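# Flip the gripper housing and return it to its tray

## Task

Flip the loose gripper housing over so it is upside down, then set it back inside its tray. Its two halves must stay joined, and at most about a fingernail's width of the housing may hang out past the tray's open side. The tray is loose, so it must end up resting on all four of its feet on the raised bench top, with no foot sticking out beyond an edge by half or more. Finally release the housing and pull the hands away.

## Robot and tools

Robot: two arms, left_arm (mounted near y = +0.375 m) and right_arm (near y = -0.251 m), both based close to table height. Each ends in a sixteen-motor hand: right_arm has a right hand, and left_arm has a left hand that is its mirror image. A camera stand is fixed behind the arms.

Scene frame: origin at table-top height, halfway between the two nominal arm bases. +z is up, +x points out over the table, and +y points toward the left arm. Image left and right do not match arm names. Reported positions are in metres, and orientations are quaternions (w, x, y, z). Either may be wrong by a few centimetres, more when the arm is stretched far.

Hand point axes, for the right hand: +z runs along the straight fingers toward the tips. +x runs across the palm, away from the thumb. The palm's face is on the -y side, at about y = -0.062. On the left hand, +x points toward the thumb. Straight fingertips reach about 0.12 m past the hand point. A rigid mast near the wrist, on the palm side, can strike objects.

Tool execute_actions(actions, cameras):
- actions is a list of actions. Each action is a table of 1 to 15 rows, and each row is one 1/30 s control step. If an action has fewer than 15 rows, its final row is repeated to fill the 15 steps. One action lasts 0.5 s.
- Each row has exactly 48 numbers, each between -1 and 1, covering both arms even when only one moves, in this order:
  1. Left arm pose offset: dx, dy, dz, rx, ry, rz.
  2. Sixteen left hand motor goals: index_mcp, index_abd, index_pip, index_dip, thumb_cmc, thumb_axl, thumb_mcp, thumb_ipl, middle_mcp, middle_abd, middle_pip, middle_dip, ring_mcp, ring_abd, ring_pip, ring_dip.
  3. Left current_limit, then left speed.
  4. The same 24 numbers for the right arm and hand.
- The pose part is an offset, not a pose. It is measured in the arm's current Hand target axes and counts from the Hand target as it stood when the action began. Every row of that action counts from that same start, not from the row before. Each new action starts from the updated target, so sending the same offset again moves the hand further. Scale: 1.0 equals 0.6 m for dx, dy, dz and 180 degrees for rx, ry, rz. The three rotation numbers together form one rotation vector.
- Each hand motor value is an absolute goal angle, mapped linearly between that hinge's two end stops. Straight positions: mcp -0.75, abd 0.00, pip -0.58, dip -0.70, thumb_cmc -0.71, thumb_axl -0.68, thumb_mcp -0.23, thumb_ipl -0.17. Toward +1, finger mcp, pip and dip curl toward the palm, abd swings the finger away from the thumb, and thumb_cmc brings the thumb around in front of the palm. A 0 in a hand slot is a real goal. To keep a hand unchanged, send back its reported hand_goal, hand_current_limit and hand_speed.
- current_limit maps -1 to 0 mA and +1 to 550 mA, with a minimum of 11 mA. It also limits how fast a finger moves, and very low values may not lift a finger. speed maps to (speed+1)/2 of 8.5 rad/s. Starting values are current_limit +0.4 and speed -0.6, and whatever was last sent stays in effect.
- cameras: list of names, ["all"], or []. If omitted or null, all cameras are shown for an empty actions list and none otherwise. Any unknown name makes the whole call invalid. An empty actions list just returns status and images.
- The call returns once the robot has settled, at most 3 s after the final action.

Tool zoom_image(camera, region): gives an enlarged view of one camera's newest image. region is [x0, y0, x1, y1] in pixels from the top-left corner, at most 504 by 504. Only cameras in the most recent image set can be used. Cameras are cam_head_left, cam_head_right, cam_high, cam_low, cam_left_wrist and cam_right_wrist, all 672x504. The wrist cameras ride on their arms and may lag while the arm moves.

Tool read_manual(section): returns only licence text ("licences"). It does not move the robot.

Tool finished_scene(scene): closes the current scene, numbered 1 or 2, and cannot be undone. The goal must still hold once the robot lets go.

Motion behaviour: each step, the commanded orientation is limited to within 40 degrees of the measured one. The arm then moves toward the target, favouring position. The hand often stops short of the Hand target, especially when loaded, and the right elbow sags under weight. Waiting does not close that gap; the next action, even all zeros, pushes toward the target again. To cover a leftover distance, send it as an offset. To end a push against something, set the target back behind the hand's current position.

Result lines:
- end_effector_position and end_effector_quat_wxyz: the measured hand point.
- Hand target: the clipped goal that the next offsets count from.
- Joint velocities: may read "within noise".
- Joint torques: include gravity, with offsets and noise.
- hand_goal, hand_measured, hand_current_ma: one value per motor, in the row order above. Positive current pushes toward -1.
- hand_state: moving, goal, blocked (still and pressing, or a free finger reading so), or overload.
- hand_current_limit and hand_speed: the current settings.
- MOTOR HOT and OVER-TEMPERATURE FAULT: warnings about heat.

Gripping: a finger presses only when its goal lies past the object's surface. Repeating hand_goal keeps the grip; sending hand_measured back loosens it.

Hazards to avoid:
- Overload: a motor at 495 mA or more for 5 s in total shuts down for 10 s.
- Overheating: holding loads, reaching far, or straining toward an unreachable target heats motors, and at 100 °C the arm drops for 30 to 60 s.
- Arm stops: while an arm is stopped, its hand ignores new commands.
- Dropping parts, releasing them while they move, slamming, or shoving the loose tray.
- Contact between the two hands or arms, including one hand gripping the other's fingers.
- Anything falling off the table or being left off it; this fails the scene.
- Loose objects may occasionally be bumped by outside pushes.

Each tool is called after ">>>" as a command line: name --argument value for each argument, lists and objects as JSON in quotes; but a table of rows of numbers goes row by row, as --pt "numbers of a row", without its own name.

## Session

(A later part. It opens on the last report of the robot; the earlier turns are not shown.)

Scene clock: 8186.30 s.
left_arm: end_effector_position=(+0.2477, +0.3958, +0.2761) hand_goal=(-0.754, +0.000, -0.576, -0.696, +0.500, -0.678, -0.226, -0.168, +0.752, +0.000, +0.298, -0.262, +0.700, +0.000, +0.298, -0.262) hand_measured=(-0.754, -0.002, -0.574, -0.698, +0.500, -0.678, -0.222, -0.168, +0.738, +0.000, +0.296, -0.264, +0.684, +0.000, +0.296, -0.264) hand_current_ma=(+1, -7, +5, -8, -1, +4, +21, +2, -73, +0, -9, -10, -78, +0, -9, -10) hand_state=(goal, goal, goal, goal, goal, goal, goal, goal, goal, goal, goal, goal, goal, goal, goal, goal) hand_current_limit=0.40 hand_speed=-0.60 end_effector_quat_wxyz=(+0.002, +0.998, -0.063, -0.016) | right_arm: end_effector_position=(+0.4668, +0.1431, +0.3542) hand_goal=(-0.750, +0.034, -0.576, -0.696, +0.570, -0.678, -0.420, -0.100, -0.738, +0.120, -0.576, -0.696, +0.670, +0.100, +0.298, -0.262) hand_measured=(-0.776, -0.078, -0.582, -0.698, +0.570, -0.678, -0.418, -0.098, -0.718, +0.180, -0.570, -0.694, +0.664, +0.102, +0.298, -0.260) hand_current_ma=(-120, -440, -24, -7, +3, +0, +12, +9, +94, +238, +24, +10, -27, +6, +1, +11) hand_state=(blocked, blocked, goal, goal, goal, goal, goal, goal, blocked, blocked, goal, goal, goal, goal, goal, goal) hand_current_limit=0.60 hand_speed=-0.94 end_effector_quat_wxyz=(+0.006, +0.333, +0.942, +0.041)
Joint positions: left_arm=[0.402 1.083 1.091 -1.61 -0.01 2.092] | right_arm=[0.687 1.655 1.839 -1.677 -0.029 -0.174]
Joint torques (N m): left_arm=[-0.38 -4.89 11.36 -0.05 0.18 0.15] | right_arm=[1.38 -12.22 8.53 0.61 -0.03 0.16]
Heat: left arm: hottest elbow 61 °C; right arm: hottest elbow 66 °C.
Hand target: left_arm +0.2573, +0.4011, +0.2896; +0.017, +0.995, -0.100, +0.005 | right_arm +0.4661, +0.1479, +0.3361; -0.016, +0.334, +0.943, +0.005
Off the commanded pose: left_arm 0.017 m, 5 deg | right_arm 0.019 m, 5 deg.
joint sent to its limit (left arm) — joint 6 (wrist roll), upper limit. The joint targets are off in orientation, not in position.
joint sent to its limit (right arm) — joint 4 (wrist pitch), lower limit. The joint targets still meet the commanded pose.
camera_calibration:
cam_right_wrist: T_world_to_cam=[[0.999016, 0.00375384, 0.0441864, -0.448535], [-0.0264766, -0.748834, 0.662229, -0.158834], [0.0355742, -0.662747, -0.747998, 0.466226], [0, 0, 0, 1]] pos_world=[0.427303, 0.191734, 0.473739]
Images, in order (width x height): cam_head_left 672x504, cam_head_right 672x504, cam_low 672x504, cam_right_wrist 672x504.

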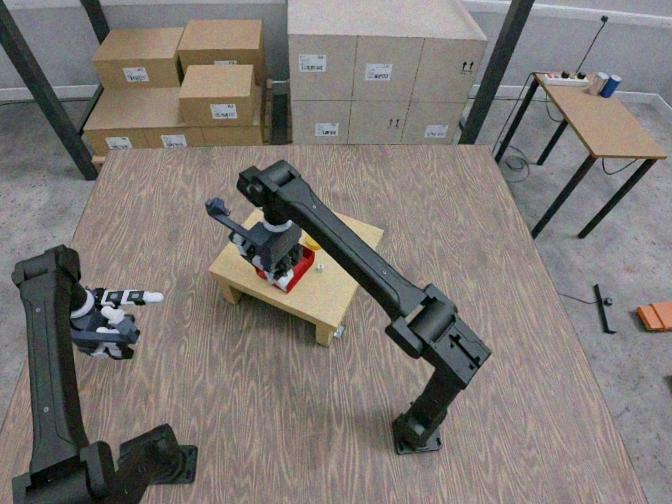

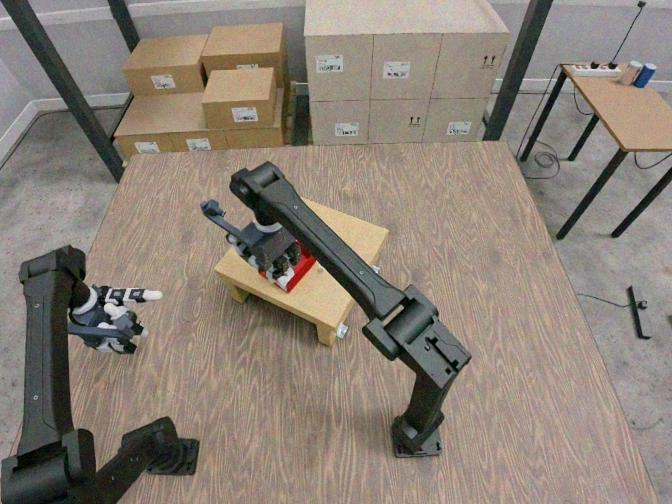

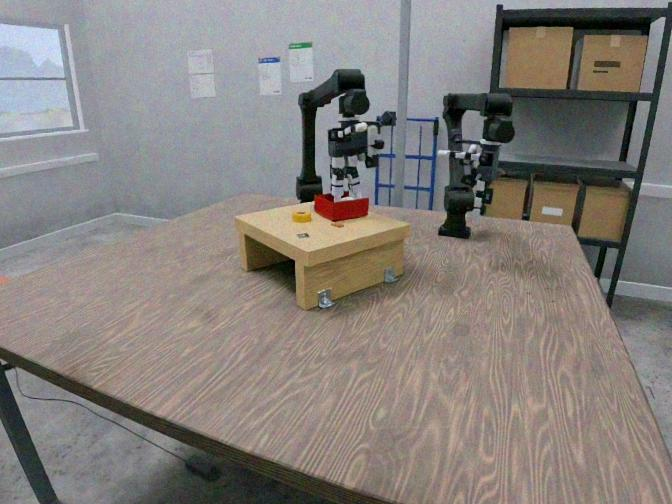

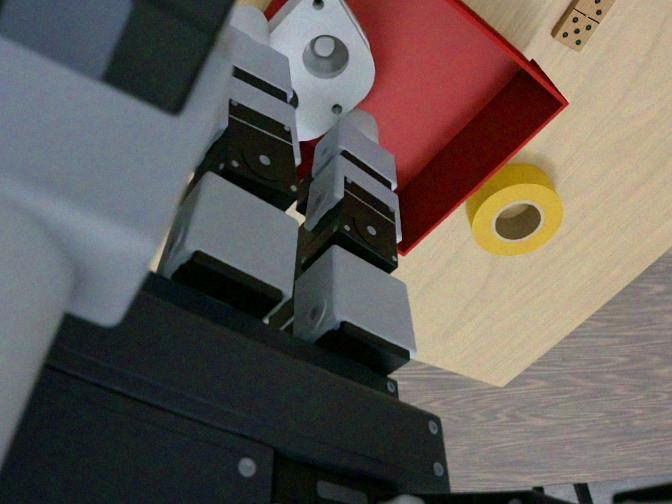

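>>> execute_actions --actions '[[[0,0,0,0,0,0,-0.754,0,-0.576,-0.696,0.5,-0.678,-0.226,-0.168,0.752,0,0.298,-0.262,0.7,0,0.298,-0.262,0.4,-0.6,0,0,0,0,0,0,-0.776,-0.02,-0.58,-0.698,0.57,-0.678,-0.42,-0.1,-0.72,0.15,-0.572,-0.694,0.67,0.1,0.298,-0.262,0.6,-0.96]],[[0,0,0,0,0,0,-0.754,0,-0.576,-0.696,0.5,-0.678,-0.226,-0.168,0.752,0,0.298,-0.262,0.7,0,0.298,-0.262,0.4,-0.6,0,0,0,0,0,0,-0.776,-0.06,-0.58,-0.698,0.57,-0.678,-0.42,-0.1,-0.72,0.18,-0.572,-0.694,0.67,0.1,0.298,-0.262,0.6,-0.96]],[[0,0,0,0,0,0,-0.754,0,-0.576,-0.696,0.5,-0.678,-0.226,-0.168,0.752,0,0.298,-0.262,0.7,0,0.298,-0.262,0.4,-0.6,0,0,0,0,0,0,-0.776,-0.1,-0.58,-0.698,0.57,-0.678,-0.42,-0.1,-0.72,0.21,-0.572,-0.694,0.67,0.1,0.298,-0.262,0.6,-0.96]]]' --cameras '["cam_right_wrist","cam_head_left","cam_head_right","cam_low"]'

>>> zoom_image --camera "cam_right_wrist" --region '[230, 0, 390, 160]'

>>> zoom_image --camera "cam_head_left" --region '[268, 266, 298, 296]'

>>> zoom_image --camera "cam_head_right" --region '[268, 266, 298, 296]'

Scene clock: 8207.33 s.
left_arm: end_effector_position=(+0.2477, +0.3958, +0.2761) hand_goal=(-0.754, +0.000, -0.576, -0.696, +0.500, -0.678, -0.226, -0.168, +0.752, +0.000, +0.298, -0.262, +0.700, +0.000, +0.298, -0.262) hand_measured=(-0.754, -0.002, -0.574, -0.698, +0.500, -0.678, -0.222, -0.168, +0.738, +0.000, +0.296, -0.264, +0.684, +0.000, +0.296, -0.264) hand_current_ma=(+1, -7, +5, -8, -1, +4, +21, +2, -73, +0, -9, -10, -78, +0, -9, -10) hand_state=(goal, goal, goal, goal, goal, goal, goal, goal, goal, goal, goal, goal, goal, goal, goal, goal) hand_current_limit=0.40 hand_speed=-0.60 end_effector_quat_wxyz=(+0.002, +0.998, -0.063, -0.016) | right_arm: end_effector_position=(+0.4672, +0.1433, +0.3455) hand_goal=(-0.776, -0.100, -0.580, -0.698, +0.570, -0.678, -0.420, -0.100, -0.720, +0.210, -0.572, -0.694, +0.670, +0.100, +0.298, -0.262) hand_measured=(-0.776, -0.098, -0.582, -0.698, +0.570, -0.678, -0.418, -0.098, -0.716, +0.210, -0.568, -0.694, +0.664, +0.102, +0.298, -0.260) hand_current_ma=(-2, +7, -9, -1, +3, +0, +12, +9, +17, -3, +12, +3, -27, +6, +1, +11) hand_state=(goal, goal, goal, goal, goal, goal, goal, goal, goal, goal, goal, goal, goal, goal, goal, goal) hand_current_limit=0.60 hand_speed=-0.96 end_effector_quat_wxyz=(+0.003, +0.333, +0.942, +0.034)
Joint positions: left_arm=[0.402 1.083 1.091 -1.61 -0.01 2.092] | right_arm=[0.687 1.663 1.832 -1.677 -0.028 -0.174]
Joint torques (N m): left_arm=[-0.67 -4.95 11.33 0.01 0.19 0.16] | right_arm=[1.26 -13.33 9.28 0.43 -0.07 0.15]
Heat: left arm: hottest elbow 61 °C; right arm: hottest elbow 63 °C.
Hand target: left_arm +0.2573, +0.4011, +0.2896; +0.017, +0.995, -0.100, +0.005 | right_arm +0.4659, +0.1480, +0.3363; -0.016, +0.334, +0.943, +0.005
Off the commanded pose: left_arm 0.017 m, 5 deg | right_arm 0.010 m, 4 deg.
joint sent to its limit (left arm) — joint 6 (wrist roll), upper limit. The joint targets are off in orientation, not in position.
joint sent to its limit (right arm) — joint 4 (wrist pitch), lower limit. The joint targets still meet the commanded pose.
camera_calibration:
cam_right_wrist: T_world_to_cam=[[0.999451, 0.0045417, 0.0328116, -0.444803], [-0.0186754, -0.740854, 0.671406, -0.160775], [0.0273579, -0.67165, -0.740363, 0.462339], [0, 0, 0, 1]] pos_world=[0.428908, 0.193439, 0.464839]
Images, in order (width x height): cam_head_left 672x504, cam_head_right 672x504, cam_low 672x504, cam_right_wrist 672x504.

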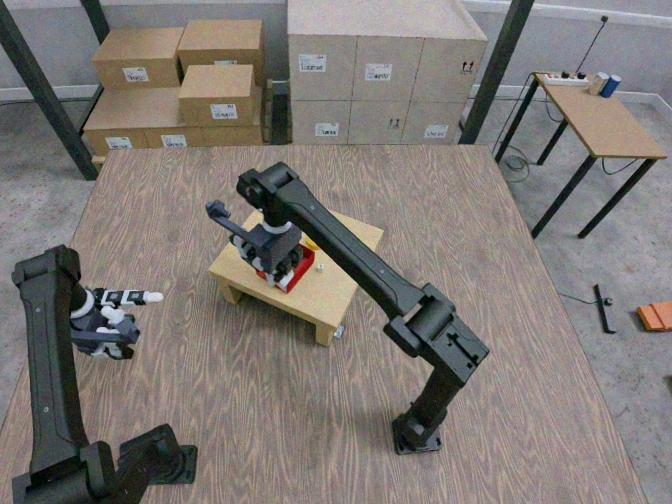

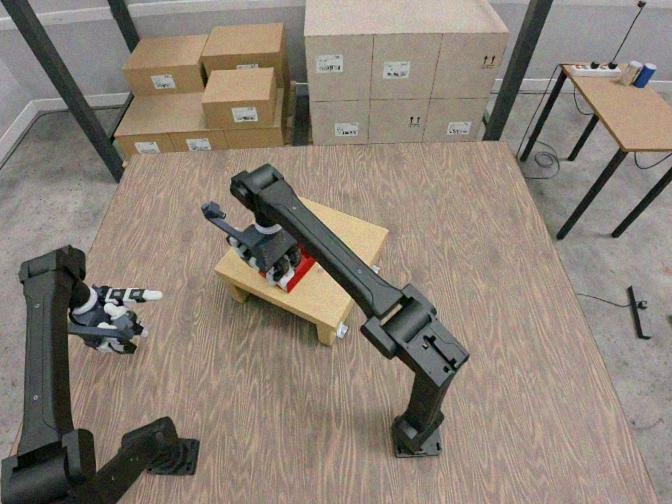

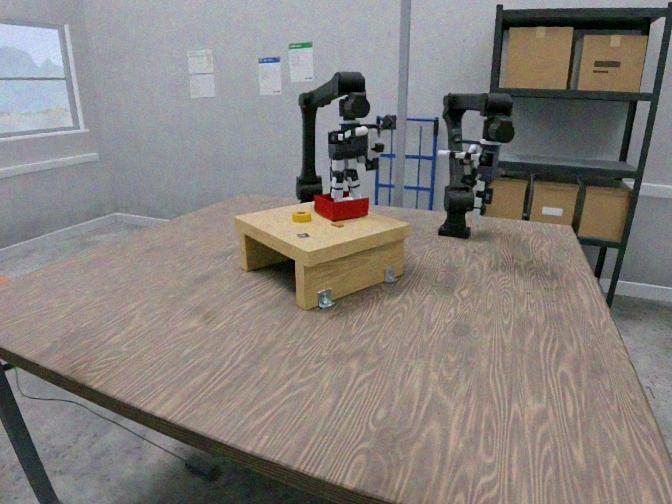

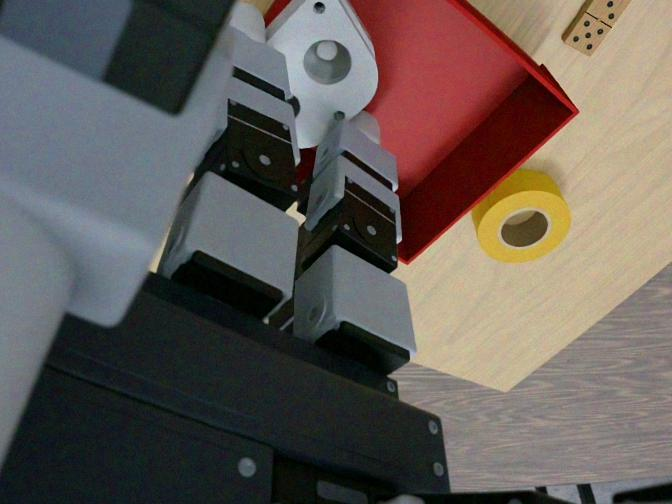

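Scaled by 3.150 from the camera's 672x504 image, which has a finer 960x720 frame.

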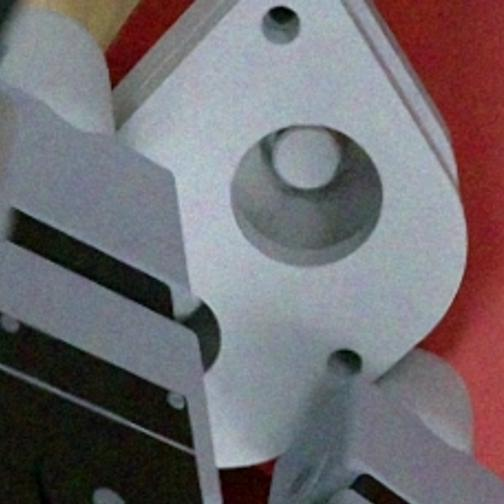

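Scaled by 16.800 from the camera's 672x504 image, which has a finer 960x720 frame.

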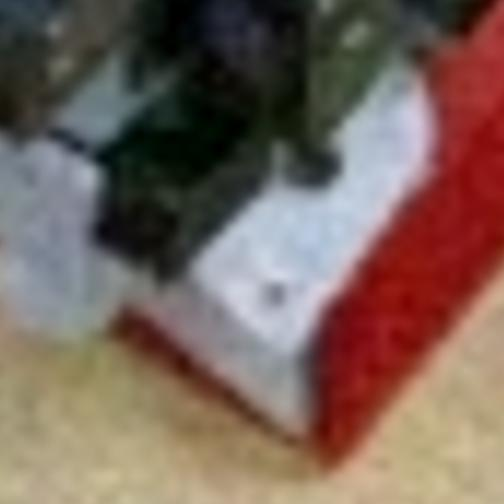

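Scaled by 16.800 from the camera's 672x504 image, which has a finer 960x720 frame.

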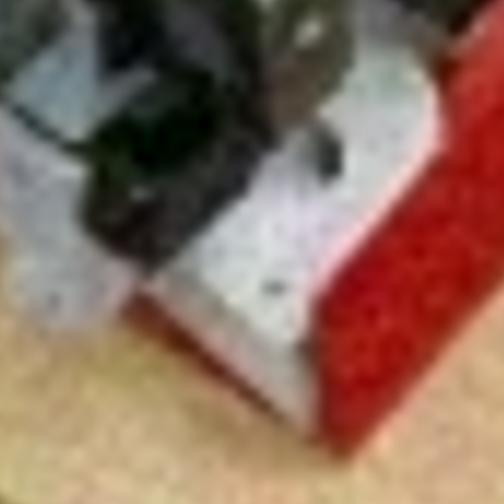

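>>> execute_actions --actions '[[[0,0,0,0,0,0,-0.754,0,-0.576,-0.696,0.5,-0.678,-0.226,-0.168,0.752,0,0.298,-0.262,0.7,0,0.298,-0.262,0.4,-0.6,0,0,-0.04,0,0,0,-0.776,-0.16,-0.58,-0.698,0.57,-0.678,-0.42,-0.1,-0.72,0.27,-0.572,-0.694,0.67,0.1,0.298,-0.262,0.5,-0.9]],[[0,0,0,0,0,0,-0.754,0,-0.576,-0.696,0.5,-0.678,-0.226,-0.168,0.752,0,0.298,-0.262,0.7,0,0.298,-0.262,0.4,-0.6,0,0,-0.05,0,0,0,-0.776,-0.18,-0.58,-0.698,0.57,-0.678,-0.42,-0.1,-0.72,0.28,-0.572,-0.694,0.67,0.1,0.298,-0.262,0.5,-0.9]],[[0,0,0,0,0,0,-0.754,0,-0.576,-0.696,0.5,-0.678,-0.226,-0.168,0.752,0,0.298,-0.262,0.7,0,0.298,-0.262,0.4,-0.6,0,0,-0.05,0,0,0,-0.776,-0.18,-0.58,-0.698,0.57,-0.678,-0.42,-0.1,-0.72,0.28,-0.572,-0.694,0.67,0.1,0.298,-0.262,0.5,-0.9]],[[0,0,0,0,0,0,-0.754,0,-0.576,-0.696,0.5,-0.678,-0.226,-0.168,0.752,0,0.298,-0.262,0.7,0,0.298,-0.262,0.4,-0.6,0,0,-0.04,0,0,0,-0.776,-0.18,-0.58,-0.698,0.57,-0.678,-0.42,-0.1,-0.72,0.28,-0.572,-0.694,0.67,0.1,0.298,-0.262,0.5,-0.9]]]' --cameras '["cam_right_wrist","cam_head_left","cam_head_right"]'

>>> zoom_image --camera "cam_right_wrist" --region '[170, 0, 500, 200]'

>>> zoom_image --camera "cam_head_left" --region '[250, 234, 320, 304]'

>>> zoom_image --camera "cam_head_right" --region '[250, 234, 320, 304]'

Scene clock: 8224.17 s.
left_arm: end_effector_position=(+0.2477, +0.3958, +0.2761) hand_goal=(-0.754, +0.000, -0.576, -0.696, +0.500, -0.678, -0.226, -0.168, +0.752, +0.000, +0.298, -0.262, +0.700, +0.000, +0.298, -0.262) hand_measured=(-0.754, -0.002, -0.574, -0.698, +0.500, -0.678, -0.222, -0.168, +0.738, +0.000, +0.296, -0.264, +0.684, +0.000, +0.296, -0.264) hand_current_ma=(+1, -7, +5, -8, -1, +4, +21, +2, -73, +0, -9, -10, -78, +0, -9, -10) hand_state=(goal, goal, goal, goal, goal, goal, goal, goal, goal, goal, goal, goal, goal, goal, goal, goal) hand_current_limit=0.40 hand_speed=-0.60 end_effector_quat_wxyz=(+0.002, +0.998, -0.063, -0.016) | right_arm: end_effector_position=(+0.4693, +0.1452, +0.4010) hand_goal=(-0.776, -0.180, -0.580, -0.698, +0.570, -0.678, -0.420, -0.100, -0.720, +0.280, -0.572, -0.694, +0.670, +0.100, +0.298, -0.262) hand_measured=(-0.776, -0.176, -0.582, -0.698, +0.570, -0.678, -0.418, -0.098, -0.718, +0.274, -0.570, -0.694, +0.664, +0.102, +0.298, -0.260) hand_current_ma=(-2, +14, -9, -1, +3, +0, +12, +9, +10, -21, +10, +3, -27, +6, +1, +11) hand_state=(goal, goal, goal, goal, goal, goal, goal, goal, goal, goal, goal, goal, goal, goal, goal, goal) hand_current_limit=0.50 hand_speed=-0.90 end_effector_quat_wxyz=(+0.029, +0.331, +0.940, +0.080)
Joint positions: left_arm=[0.402 1.083 1.091 -1.61 -0.01 2.092] | right_arm=[0.687 1.627 1.902 -1.677 -0.028 -0.174]
Joint torques (N m): left_arm=[-0.38 -4.84 11.32 0.01 0.18 0.13] | right_arm=[1.55 -16.73 14.49 0.81 -0.02 0.1]
Heat: left arm: hottest elbow 61 °C; right arm: hottest elbow 64 °C.
Hand target: left_arm +0.2573, +0.4011, +0.2896; +0.017, +0.995, -0.100, +0.005 | right_arm +0.4688, +0.1458, +0.4442; -0.016, +0.334, +0.943, +0.005
Off the commanded pose: left_arm 0.017 m, 5 deg | right_arm 0.043 m, 10 deg.
joint sent to its limit (left arm) — joint 6 (wrist roll), upper limit. The joint targets are off in orientation, not in position.
joint sent to its limit (right arm) — joint 4 (wrist pitch), lower limit. The joint targets are off in position and orientation.
camera_calibration:
cam_right_wrist: T_world_to_cam=[[0.993568, -0.000668713, 0.113231, -0.477533], [-0.0705195, -0.786036, 0.614145, -0.142807], [0.088593, -0.61818, -0.781028, 0.484452], [0, 0, 0, 1]] pos_world=[0.421472, 0.186908, 0.520146]
Images, in order (width x height): cam_head_left 672x504, cam_head_right 672x504, cam_right_wrist 672x504.

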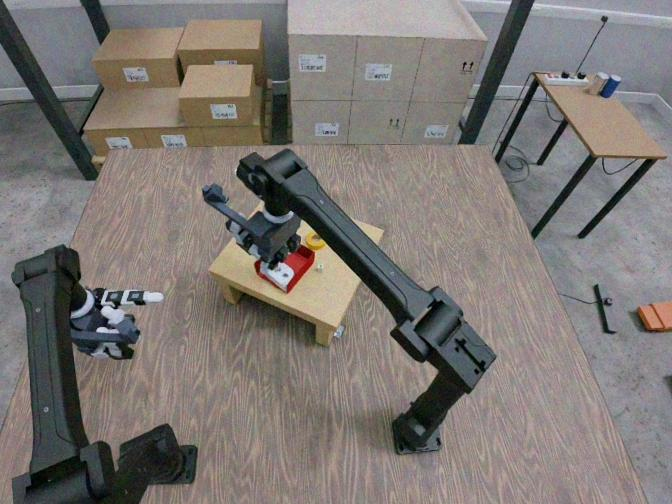

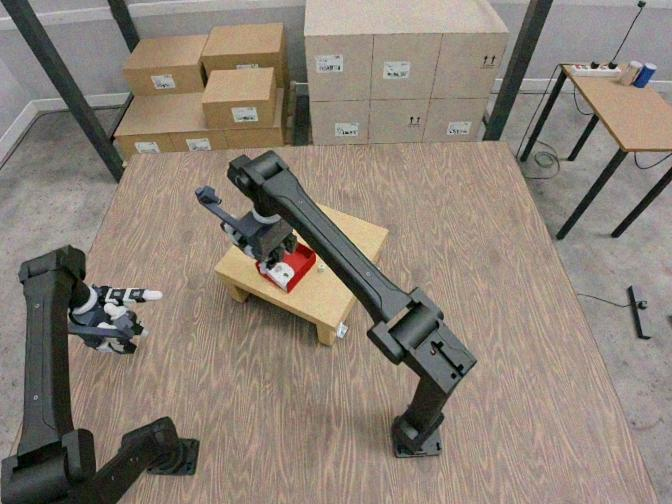

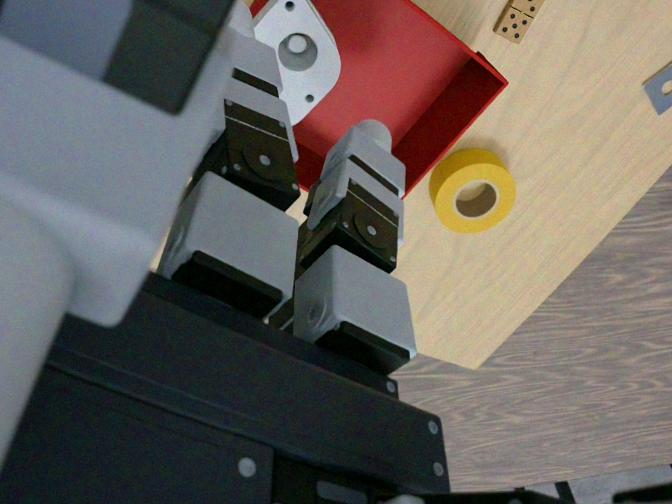

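Scaled by 1.527 from the camera's 672x504 image, which has a finer 960x720 frame.

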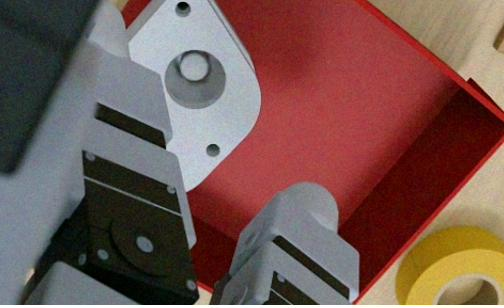

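Scaled by 7.200 from the camera's 672x504 image, which has a finer 960x720 frame.

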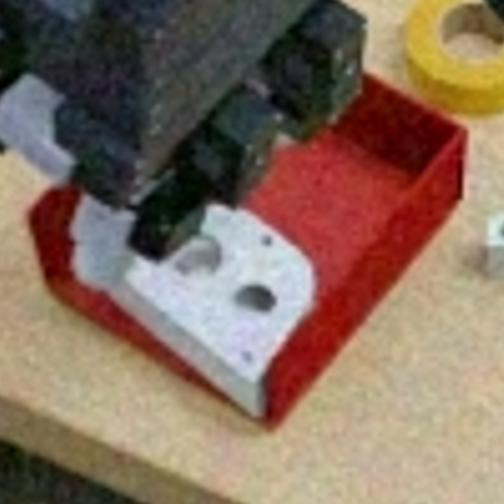

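Scaled by 7.200 from the camera's 672x504 image, which has a finer 960x720 frame.

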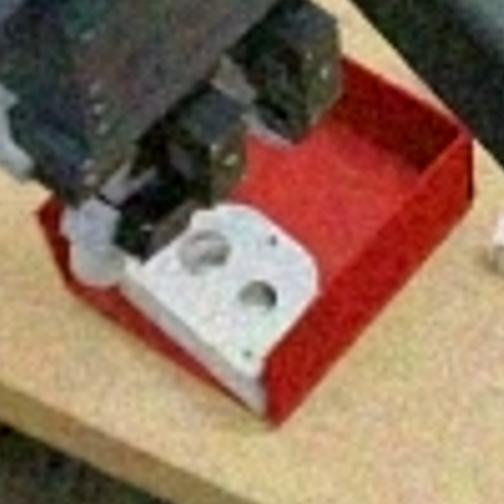

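>>> execute_actions --actions '[[[0,0,0,0,0,0,-0.754,0,-0.576,-0.696,0.5,-0.678,-0.226,-0.168,0.752,0,0.298,-0.262,0.7,0,0.298,-0.262,0.4,-0.6,0.02,-0.05,-0.02,0,0,0,-0.5,-0.1,-0.4,-0.5,0.57,-0.678,-0.42,-0.1,-0.4,0.2,-0.4,-0.5,0.67,0.1,0.298,-0.262,0.4,-0.7]],[[0,0,0,0,0,0,-0.754,0,-0.576,-0.696,0.5,-0.678,-0.226,-0.168,0.752,0,0.298,-0.262,0.7,0,0.298,-0.262,0.4,-0.6,0.04,-0.1,0,0,0,0,0,-0.1,-0.2,-0.4,0.57,-0.678,-0.42,-0.1,0,0.1,-0.2,-0.4,0.67,0.1,0.298,-0.262,0.4,-0.7]],[[0,0,0,0,0,0,-0.754,0,-0.576,-0.696,0.5,-0.678,-0.226,-0.168,0.752,0,0.298,-0.262,0.7,0,0.298,-0.262,0.4,-0.6,0.044,-0.105,0,0,0,0,0.4,0,0,-0.3,0.57,-0.678,-0.42,-0.1,0.4,0,0,-0.3,0.67,0.1,0.298,-0.262,0.4,-0.7]],[[0,0,0,0,0,0,-0.754,0,-0.576,-0.696,0.5,-0.678,-0.226,-0.168,0.752,0,0.298,-0.262,0.7,0,0.298,-0.262,0.4,-0.6,0.044,-0.105,0,0,0,0,0.5,0,0,-0.3,0.57,-0.678,-0.42,-0.1,0.5,0,0,-0.3,0.67,0.1,0.298,-0.262,0.4,-0.7]],[[0,0,0,0,0,0,-0.754,0,-0.576,-0.696,0.5,-0.678,-0.226,-0.168,0.752,0,0.298,-0.262,0.7,0,0.298,-0.262,0.4,-0.6,0.01,-0.02,0,0,0,0,0.5,0,0,-0.3,0.57,-0.678,-0.42,-0.1,0.5,0,0,-0.3,0.67,0.1,0.298,-0.262,0.4,-0.7]]]' --cameras '["cam_head_left","cam_head_right","cam_high","cam_low"]'

>>> zoom_image --camera "cam_head_left" --region '[250, 234, 320, 304]'

>>> zoom_image --camera "cam_head_right" --region '[250, 234, 320, 304]'

>>> zoom_image --camera "cam_high" --region '[325, 160, 425, 240]'

>>> zoom_image --camera "cam_low" --region '[310, 170, 370, 230]'

Scene clock: 8244.10 s.
left_arm: end_effector_position=(+0.2477, +0.3958, +0.2761) hand_goal=(-0.754, +0.000, -0.576, -0.696, +0.500, -0.678, -0.226, -0.168, +0.752, +0.000, +0.298, -0.262, +0.700, +0.000, +0.298, -0.262) hand_measured=(-0.754, -0.002, -0.574, -0.698, +0.500, -0.678, -0.222, -0.168, +0.738, +0.000, +0.296, -0.264, +0.684, +0.000, +0.296, -0.264) hand_current_ma=(+1, -7, +5, -8, -1, +4, +21, +2, -73, +0, -9, -10, -78, +0, -9, -10) hand_state=(goal, goal, goal, goal, goal, goal, goal, goal, goal, goal, goal, goal, goal, goal, goal, goal) hand_current_limit=0.40 hand_speed=-0.60 end_effector_quat_wxyz=(+0.002, +0.998, -0.063, -0.016) | right_arm: end_effector_position=(+0.2566, +0.0319, +0.4537) hand_goal=(+0.500, +0.000, +0.000, -0.300, +0.570, -0.678, -0.420, -0.100, +0.500, +0.000, +0.000, -0.300, +0.670, +0.100, +0.298, -0.262) hand_measured=(+0.482, -0.002, -0.006, -0.302, +0.570, -0.678, -0.418, -0.098, +0.478, +0.002, -0.006, -0.302, +0.664, +0.102, +0.298, -0.260) hand_current_ma=(-81, -8, -21, -10, -3, +0, +12, +9, -97, +8, -22, -11, -27, +5, +1, +11) hand_state=(goal, goal, goal, goal, goal, goal, goal, goal, blocked, goal, goal, goal, goal, goal, goal, goal) hand_current_limit=0.40 hand_speed=-0.70 end_effector_quat_wxyz=(+0.040, +0.330, +0.930, +0.154)
Joint positions: left_arm=[0.402 1.083 1.091 -1.61 -0.01 2.092] | right_arm=[0.882 0.985 1.409 -1.677 -0.02 0.027]
Joint torques (N m): left_arm=[-0.38 -5.13 11.37 -0.03 0.19 0.13] | right_arm=[2.37 -5.66 9.35 1.03 0.05 0.07]
Heat: left arm: hottest elbow 61 °C; right arm: hottest elbow 72 °C.
Hand target: left_arm +0.2573, +0.4011, +0.2896; +0.017, +0.995, -0.100, +0.005 | right_arm +0.2521, +0.0280, +0.4594; -0.016, +0.334, +0.943, +0.005
Off the commanded pose: left_arm 0.017 m, 5 deg | right_arm 0.008 m, 18 deg.
joint sent to its limit (left arm) — joint 6 (wrist roll), upper limit. The joint targets are off in orientation, not in position.
joint sent to its limit (right arm) — joint 4 (wrist pitch), lower limit. The joint targets are off in orientation, not in position.
Images, in order (width x height): cam_head_left 672x504, cam_head_right 672x504, cam_high 672x504, cam_low 672x504.

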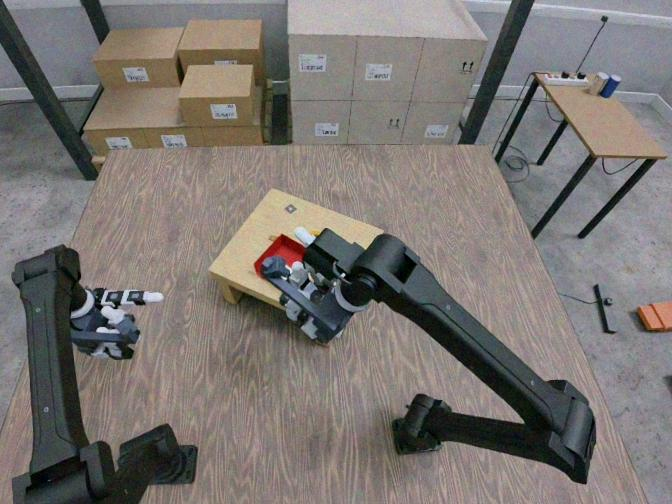

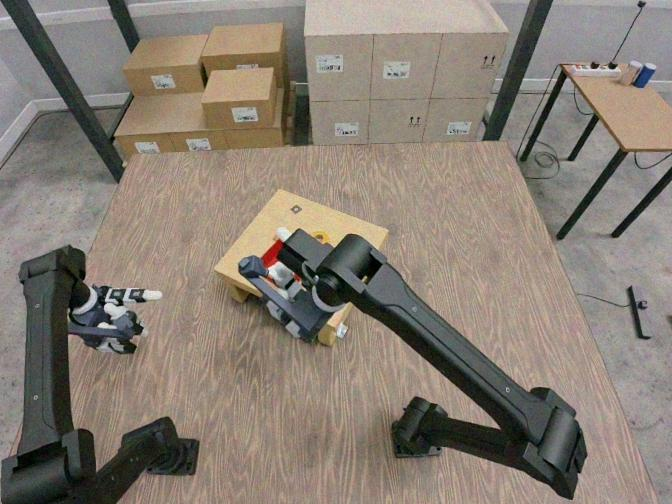

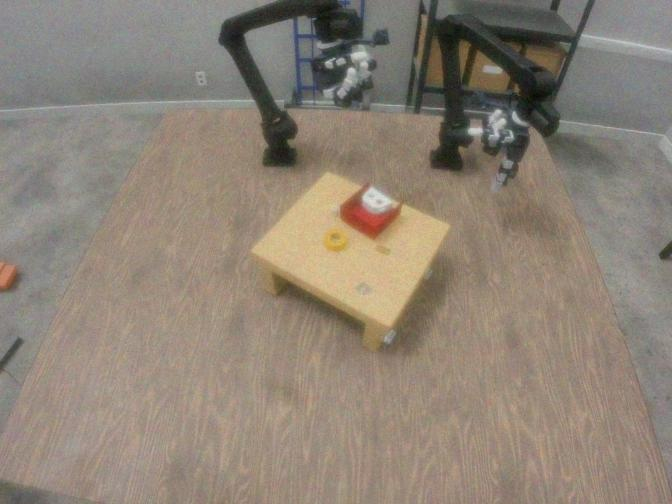

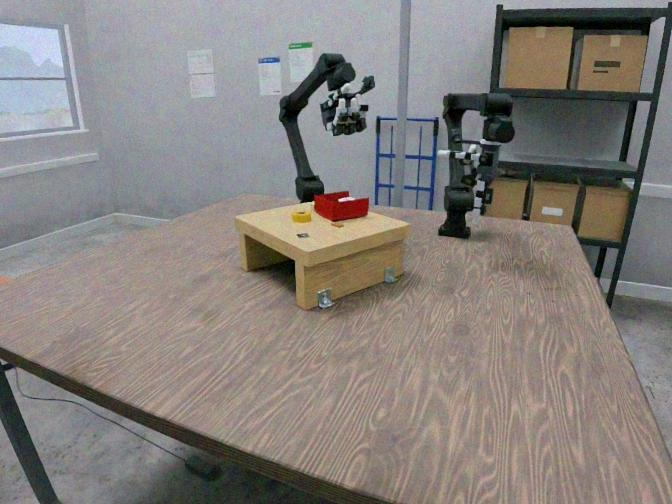

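Scaled by 7.200 from the camera's 672x504 image, which has a finer 960x720 frame.

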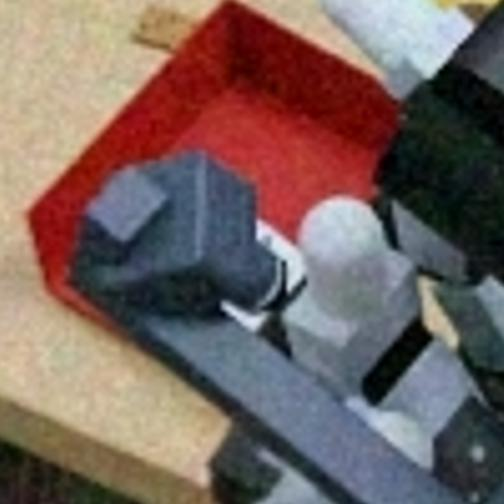

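Scaled by 7.200 from the camera's 672x504 image, which has a finer 960x720 frame.

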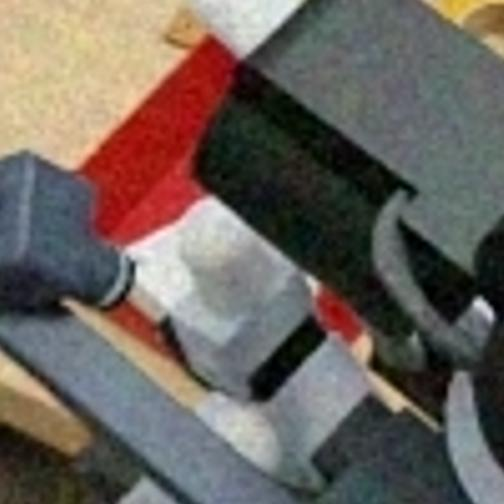

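Scaled by 5.040 from the camera's 672x504 image, which has a finer 960x720 frame.

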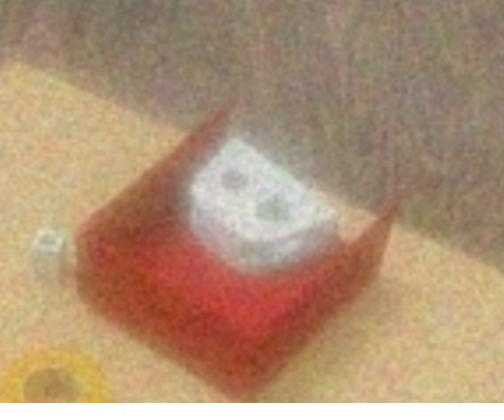

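Scaled by 8.400 from the camera's 672x504 image, which has a finer 960x720 frame.

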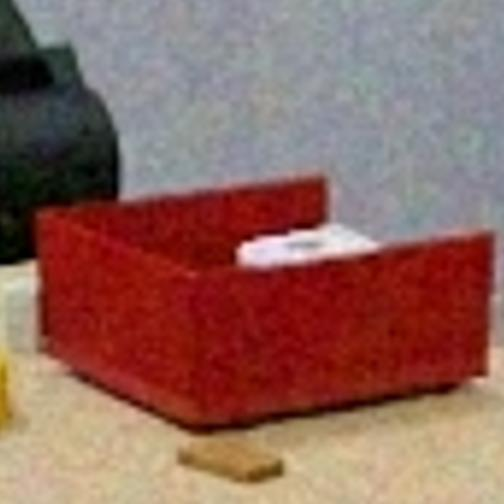

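>>> execute_actions --actions '[[[0,0,0,0,0,0,-0.754,0,-0.576,-0.696,0.5,-0.678,-0.226,-0.168,0.752,0,0.298,-0.262,0.7,0,0.298,-0.262,0.4,-0.6,-0.1274,-0.0178,0,0,0,0.0667,0.5,0,0,-0.3,0.57,-0.678,-0.42,-0.1,0.5,0,0,-0.3,0.67,0.1,0.298,-0.262,0.4,-0.7]],[[0,0,0,0,0,0,-0.754,0,-0.576,-0.696,0.5,-0.678,-0.226,-0.168,0.752,0,0.298,-0.262,0.7,0,0.298,-0.262,0.4,-0.6,-0.1274,-0.0178,0,0,0,0.0667,0.5,0,0,-0.3,0.57,-0.678,-0.42,-0.1,0.5,0,0,-0.3,0.67,0.1,0.298,-0.262,0.4,-0.7]],[[0,0,0,0,0,0,-0.754,0,-0.576,-0.696,0.5,-0.678,-0.226,-0.168,0.752,0,0.298,-0.262,0.7,0,0.298,-0.262,0.4,-0.6,-0.1274,-0.0178,0,0,0,0.0667,0.5,0,0,-0.3,0.57,-0.678,-0.42,-0.1,0.5,0,0,-0.3,0.67,0.1,0.298,-0.262,0.4,-0.7]],[[0,0,0,0,0,0,-0.754,0,-0.576,-0.696,0.5,-0.678,-0.226,-0.168,0.752,0,0.298,-0.262,0.7,0,0.298,-0.262,0.4,-0.6,-0.1274,-0.0178,0,0,0,0.0667,0.5,0,0,-0.3,0.57,-0.678,-0.42,-0.1,0.5,0,0,-0.3,0.67,0.1,0.298,-0.262,0.4,-0.7]]]' --cameras '["cam_head_left","cam_head_right","cam_high","cam_low"]'

>>> zoom_image --camera "cam_head_left" --region '[250, 234, 320, 304]'

>>> zoom_image --camera "cam_head_right" --region '[250, 234, 320, 304]'

>>> zoom_image --camera "cam_head_left" --region '[262, 262, 298, 298]'

Scene clock: 8266.97 s.
left_arm: end_effector_position=(+0.2477, +0.3958, +0.2761) hand_goal=(-0.754, +0.000, -0.576, -0.696, +0.500, -0.678, -0.226, -0.168, +0.752, +0.000, +0.298, -0.262, +0.700, +0.000, +0.298, -0.262) hand_measured=(-0.754, -0.002, -0.574, -0.698, +0.500, -0.678, -0.222, -0.168, +0.738, +0.000, +0.296, -0.264, +0.684, +0.000, +0.296, -0.264) hand_current_ma=(+1, -7, +5, -8, -1, +4, +21, +2, -73, +0, -9, -10, -78, +0, -9, -10) hand_state=(goal, goal, goal, goal, goal, goal, goal, goal, goal, goal, goal, goal, goal, goal, goal, goal) hand_current_limit=0.40 hand_speed=-0.60 end_effector_quat_wxyz=(+0.002, +0.998, -0.063, -0.016) | right_arm: end_effector_position=(+0.3809, -0.2413, +0.4457) hand_goal=(+0.500, +0.000, +0.000, -0.300, +0.570, -0.678, -0.420, -0.100, +0.500, +0.000, +0.000, -0.300, +0.670, +0.100, +0.298, -0.262) hand_measured=(+0.484, +0.000, -0.004, -0.302, +0.570, -0.678, -0.418, -0.098, +0.478, +0.002, -0.006, -0.302, +0.664, +0.102, +0.298, -0.260) hand_current_ma=(-74, +1, -19, -10, +0, +0, +13, +9, -97, +5, -22, -11, -28, +5, +2, +11) hand_state=(goal, goal, goal, goal, goal, goal, goal, goal, blocked, goal, goal, goal, goal, goal, goal, goal) hand_current_limit=0.40 hand_speed=-0.70 end_effector_quat_wxyz=(+0.093, +0.687, +0.710, +0.120)
Joint positions: left_arm=[0.402 1.083 1.091 -1.61 -0.01 2.092] | right_arm=[0.067 0.977 1.388 -1.677 -0.014 0.067]
Joint torques (N m): left_arm=[-0.73 -4.6 11.41 -0.05 0.2 0.15] | right_arm=[0.5 -4.07 10.02 1.06 0.14 -0.18]
Heat: left arm: hottest elbow 61 °C; right arm: hottest elbow 70 °C.
Hand target: left_arm +0.2573, +0.4011, +0.2896; +0.017, +0.995, -0.100, +0.005 | right_arm +0.3790, -0.2441, +0.4506; -0.016, +0.688, +0.725, -0.002
Off the commanded pose: left_arm 0.017 m, 5 deg | right_arm 0.006 m, 19 deg.
joint sent to its limit (left arm) — joint 6 (wrist roll), upper limit. The joint targets are off in orientation, not in position.
joint sent to its limit (right arm) — joint 4 (wrist pitch), lower limit. The joint targets are off in orientation, not in position.
Images, in order (width x height): cam_head_left 672x504, cam_head_right 672x504, cam_high 672x504, cam_low 672x504.

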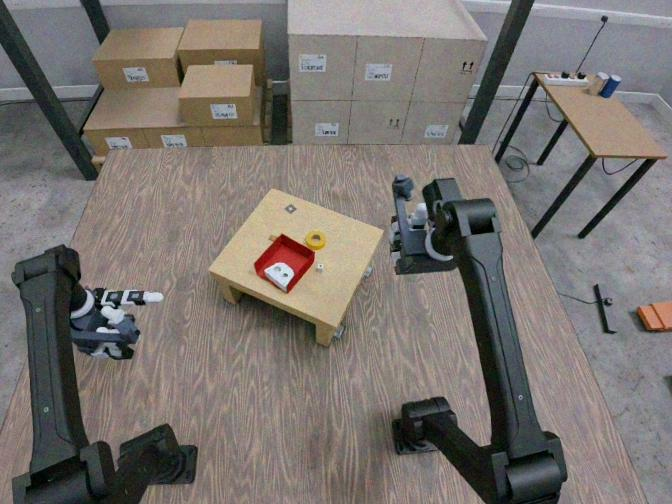

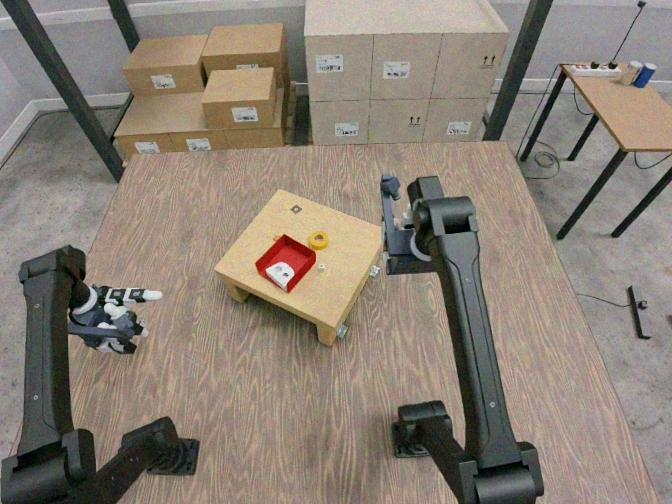

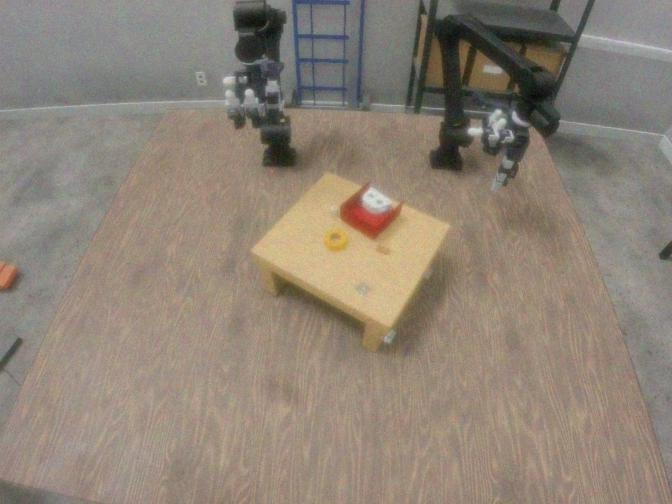

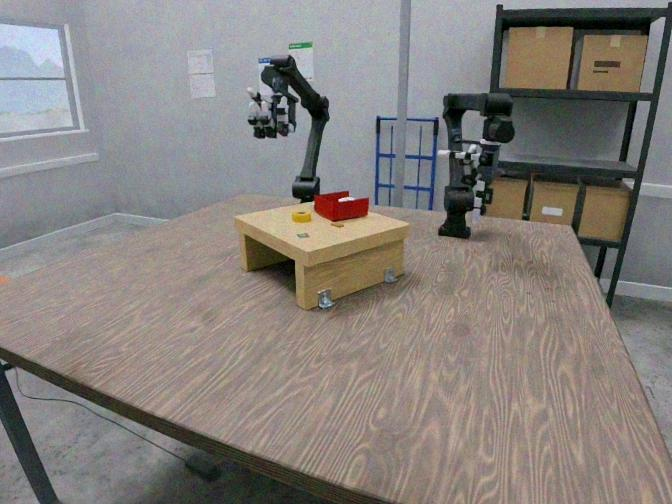

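Scaled by 7.200 from the camera's 672x504 image, which has a finer 960x720 frame.

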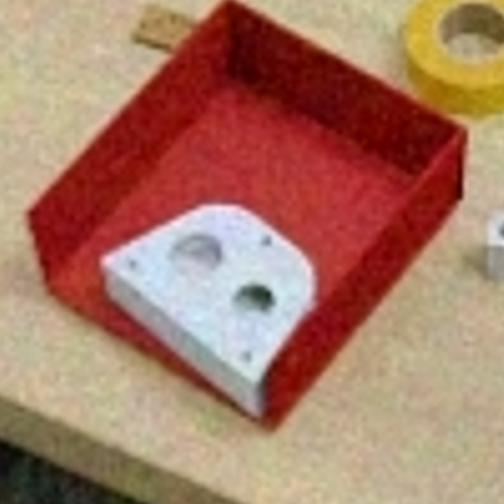

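Scaled by 7.200 from the camera's 672x504 image, which has a finer 960x720 frame.

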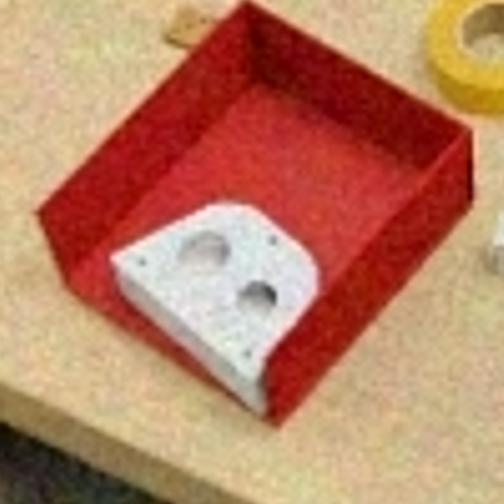

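Scaled by 14.000 from the camera's 672x504 image, which has a finer 960x720 frame.

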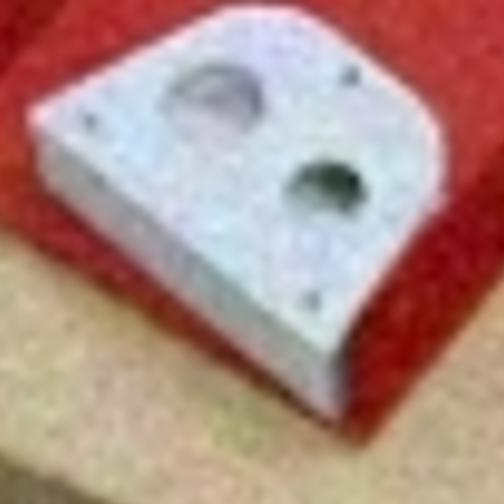

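>>> zoom_image --camera "cam_low" --region '[320, 180, 370, 220]'

>>> zoom_image --camera "cam_high" --region '[340, 170, 410, 230]'

>>> zoom_image --camera "cam_head_right" --region '[262, 258, 298, 298]'

Scaled by 10.080 from the camera's 672x504 image, which has a finer 960x720 frame.

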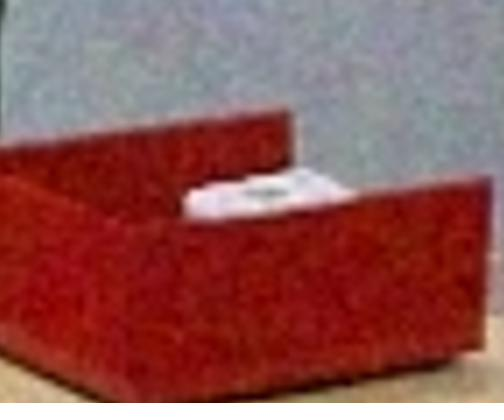

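Scaled by 7.200 from the camera's 672x504 image, which has a finer 960x720 frame.

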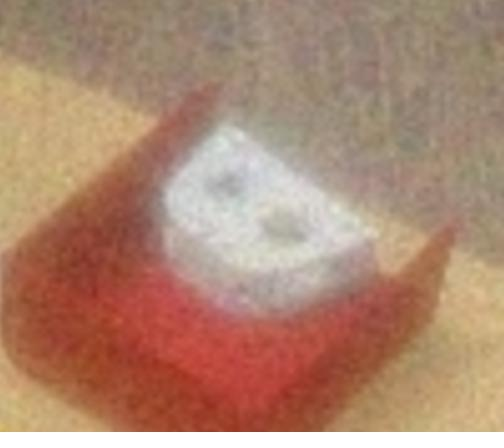

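Scaled by 12.600 from the camera's 672x504 image, which has a finer 960x720 frame.

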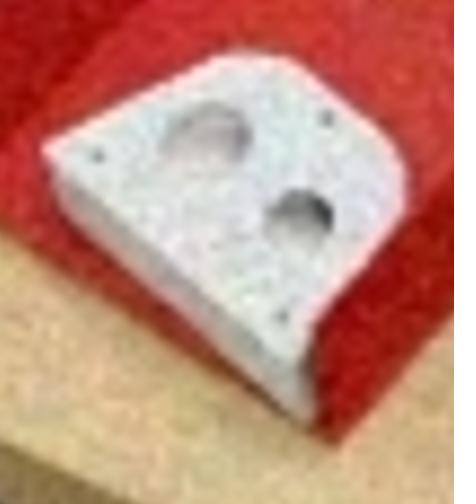

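>>> finished_scene --scene 2

The scene is finished: the task was done.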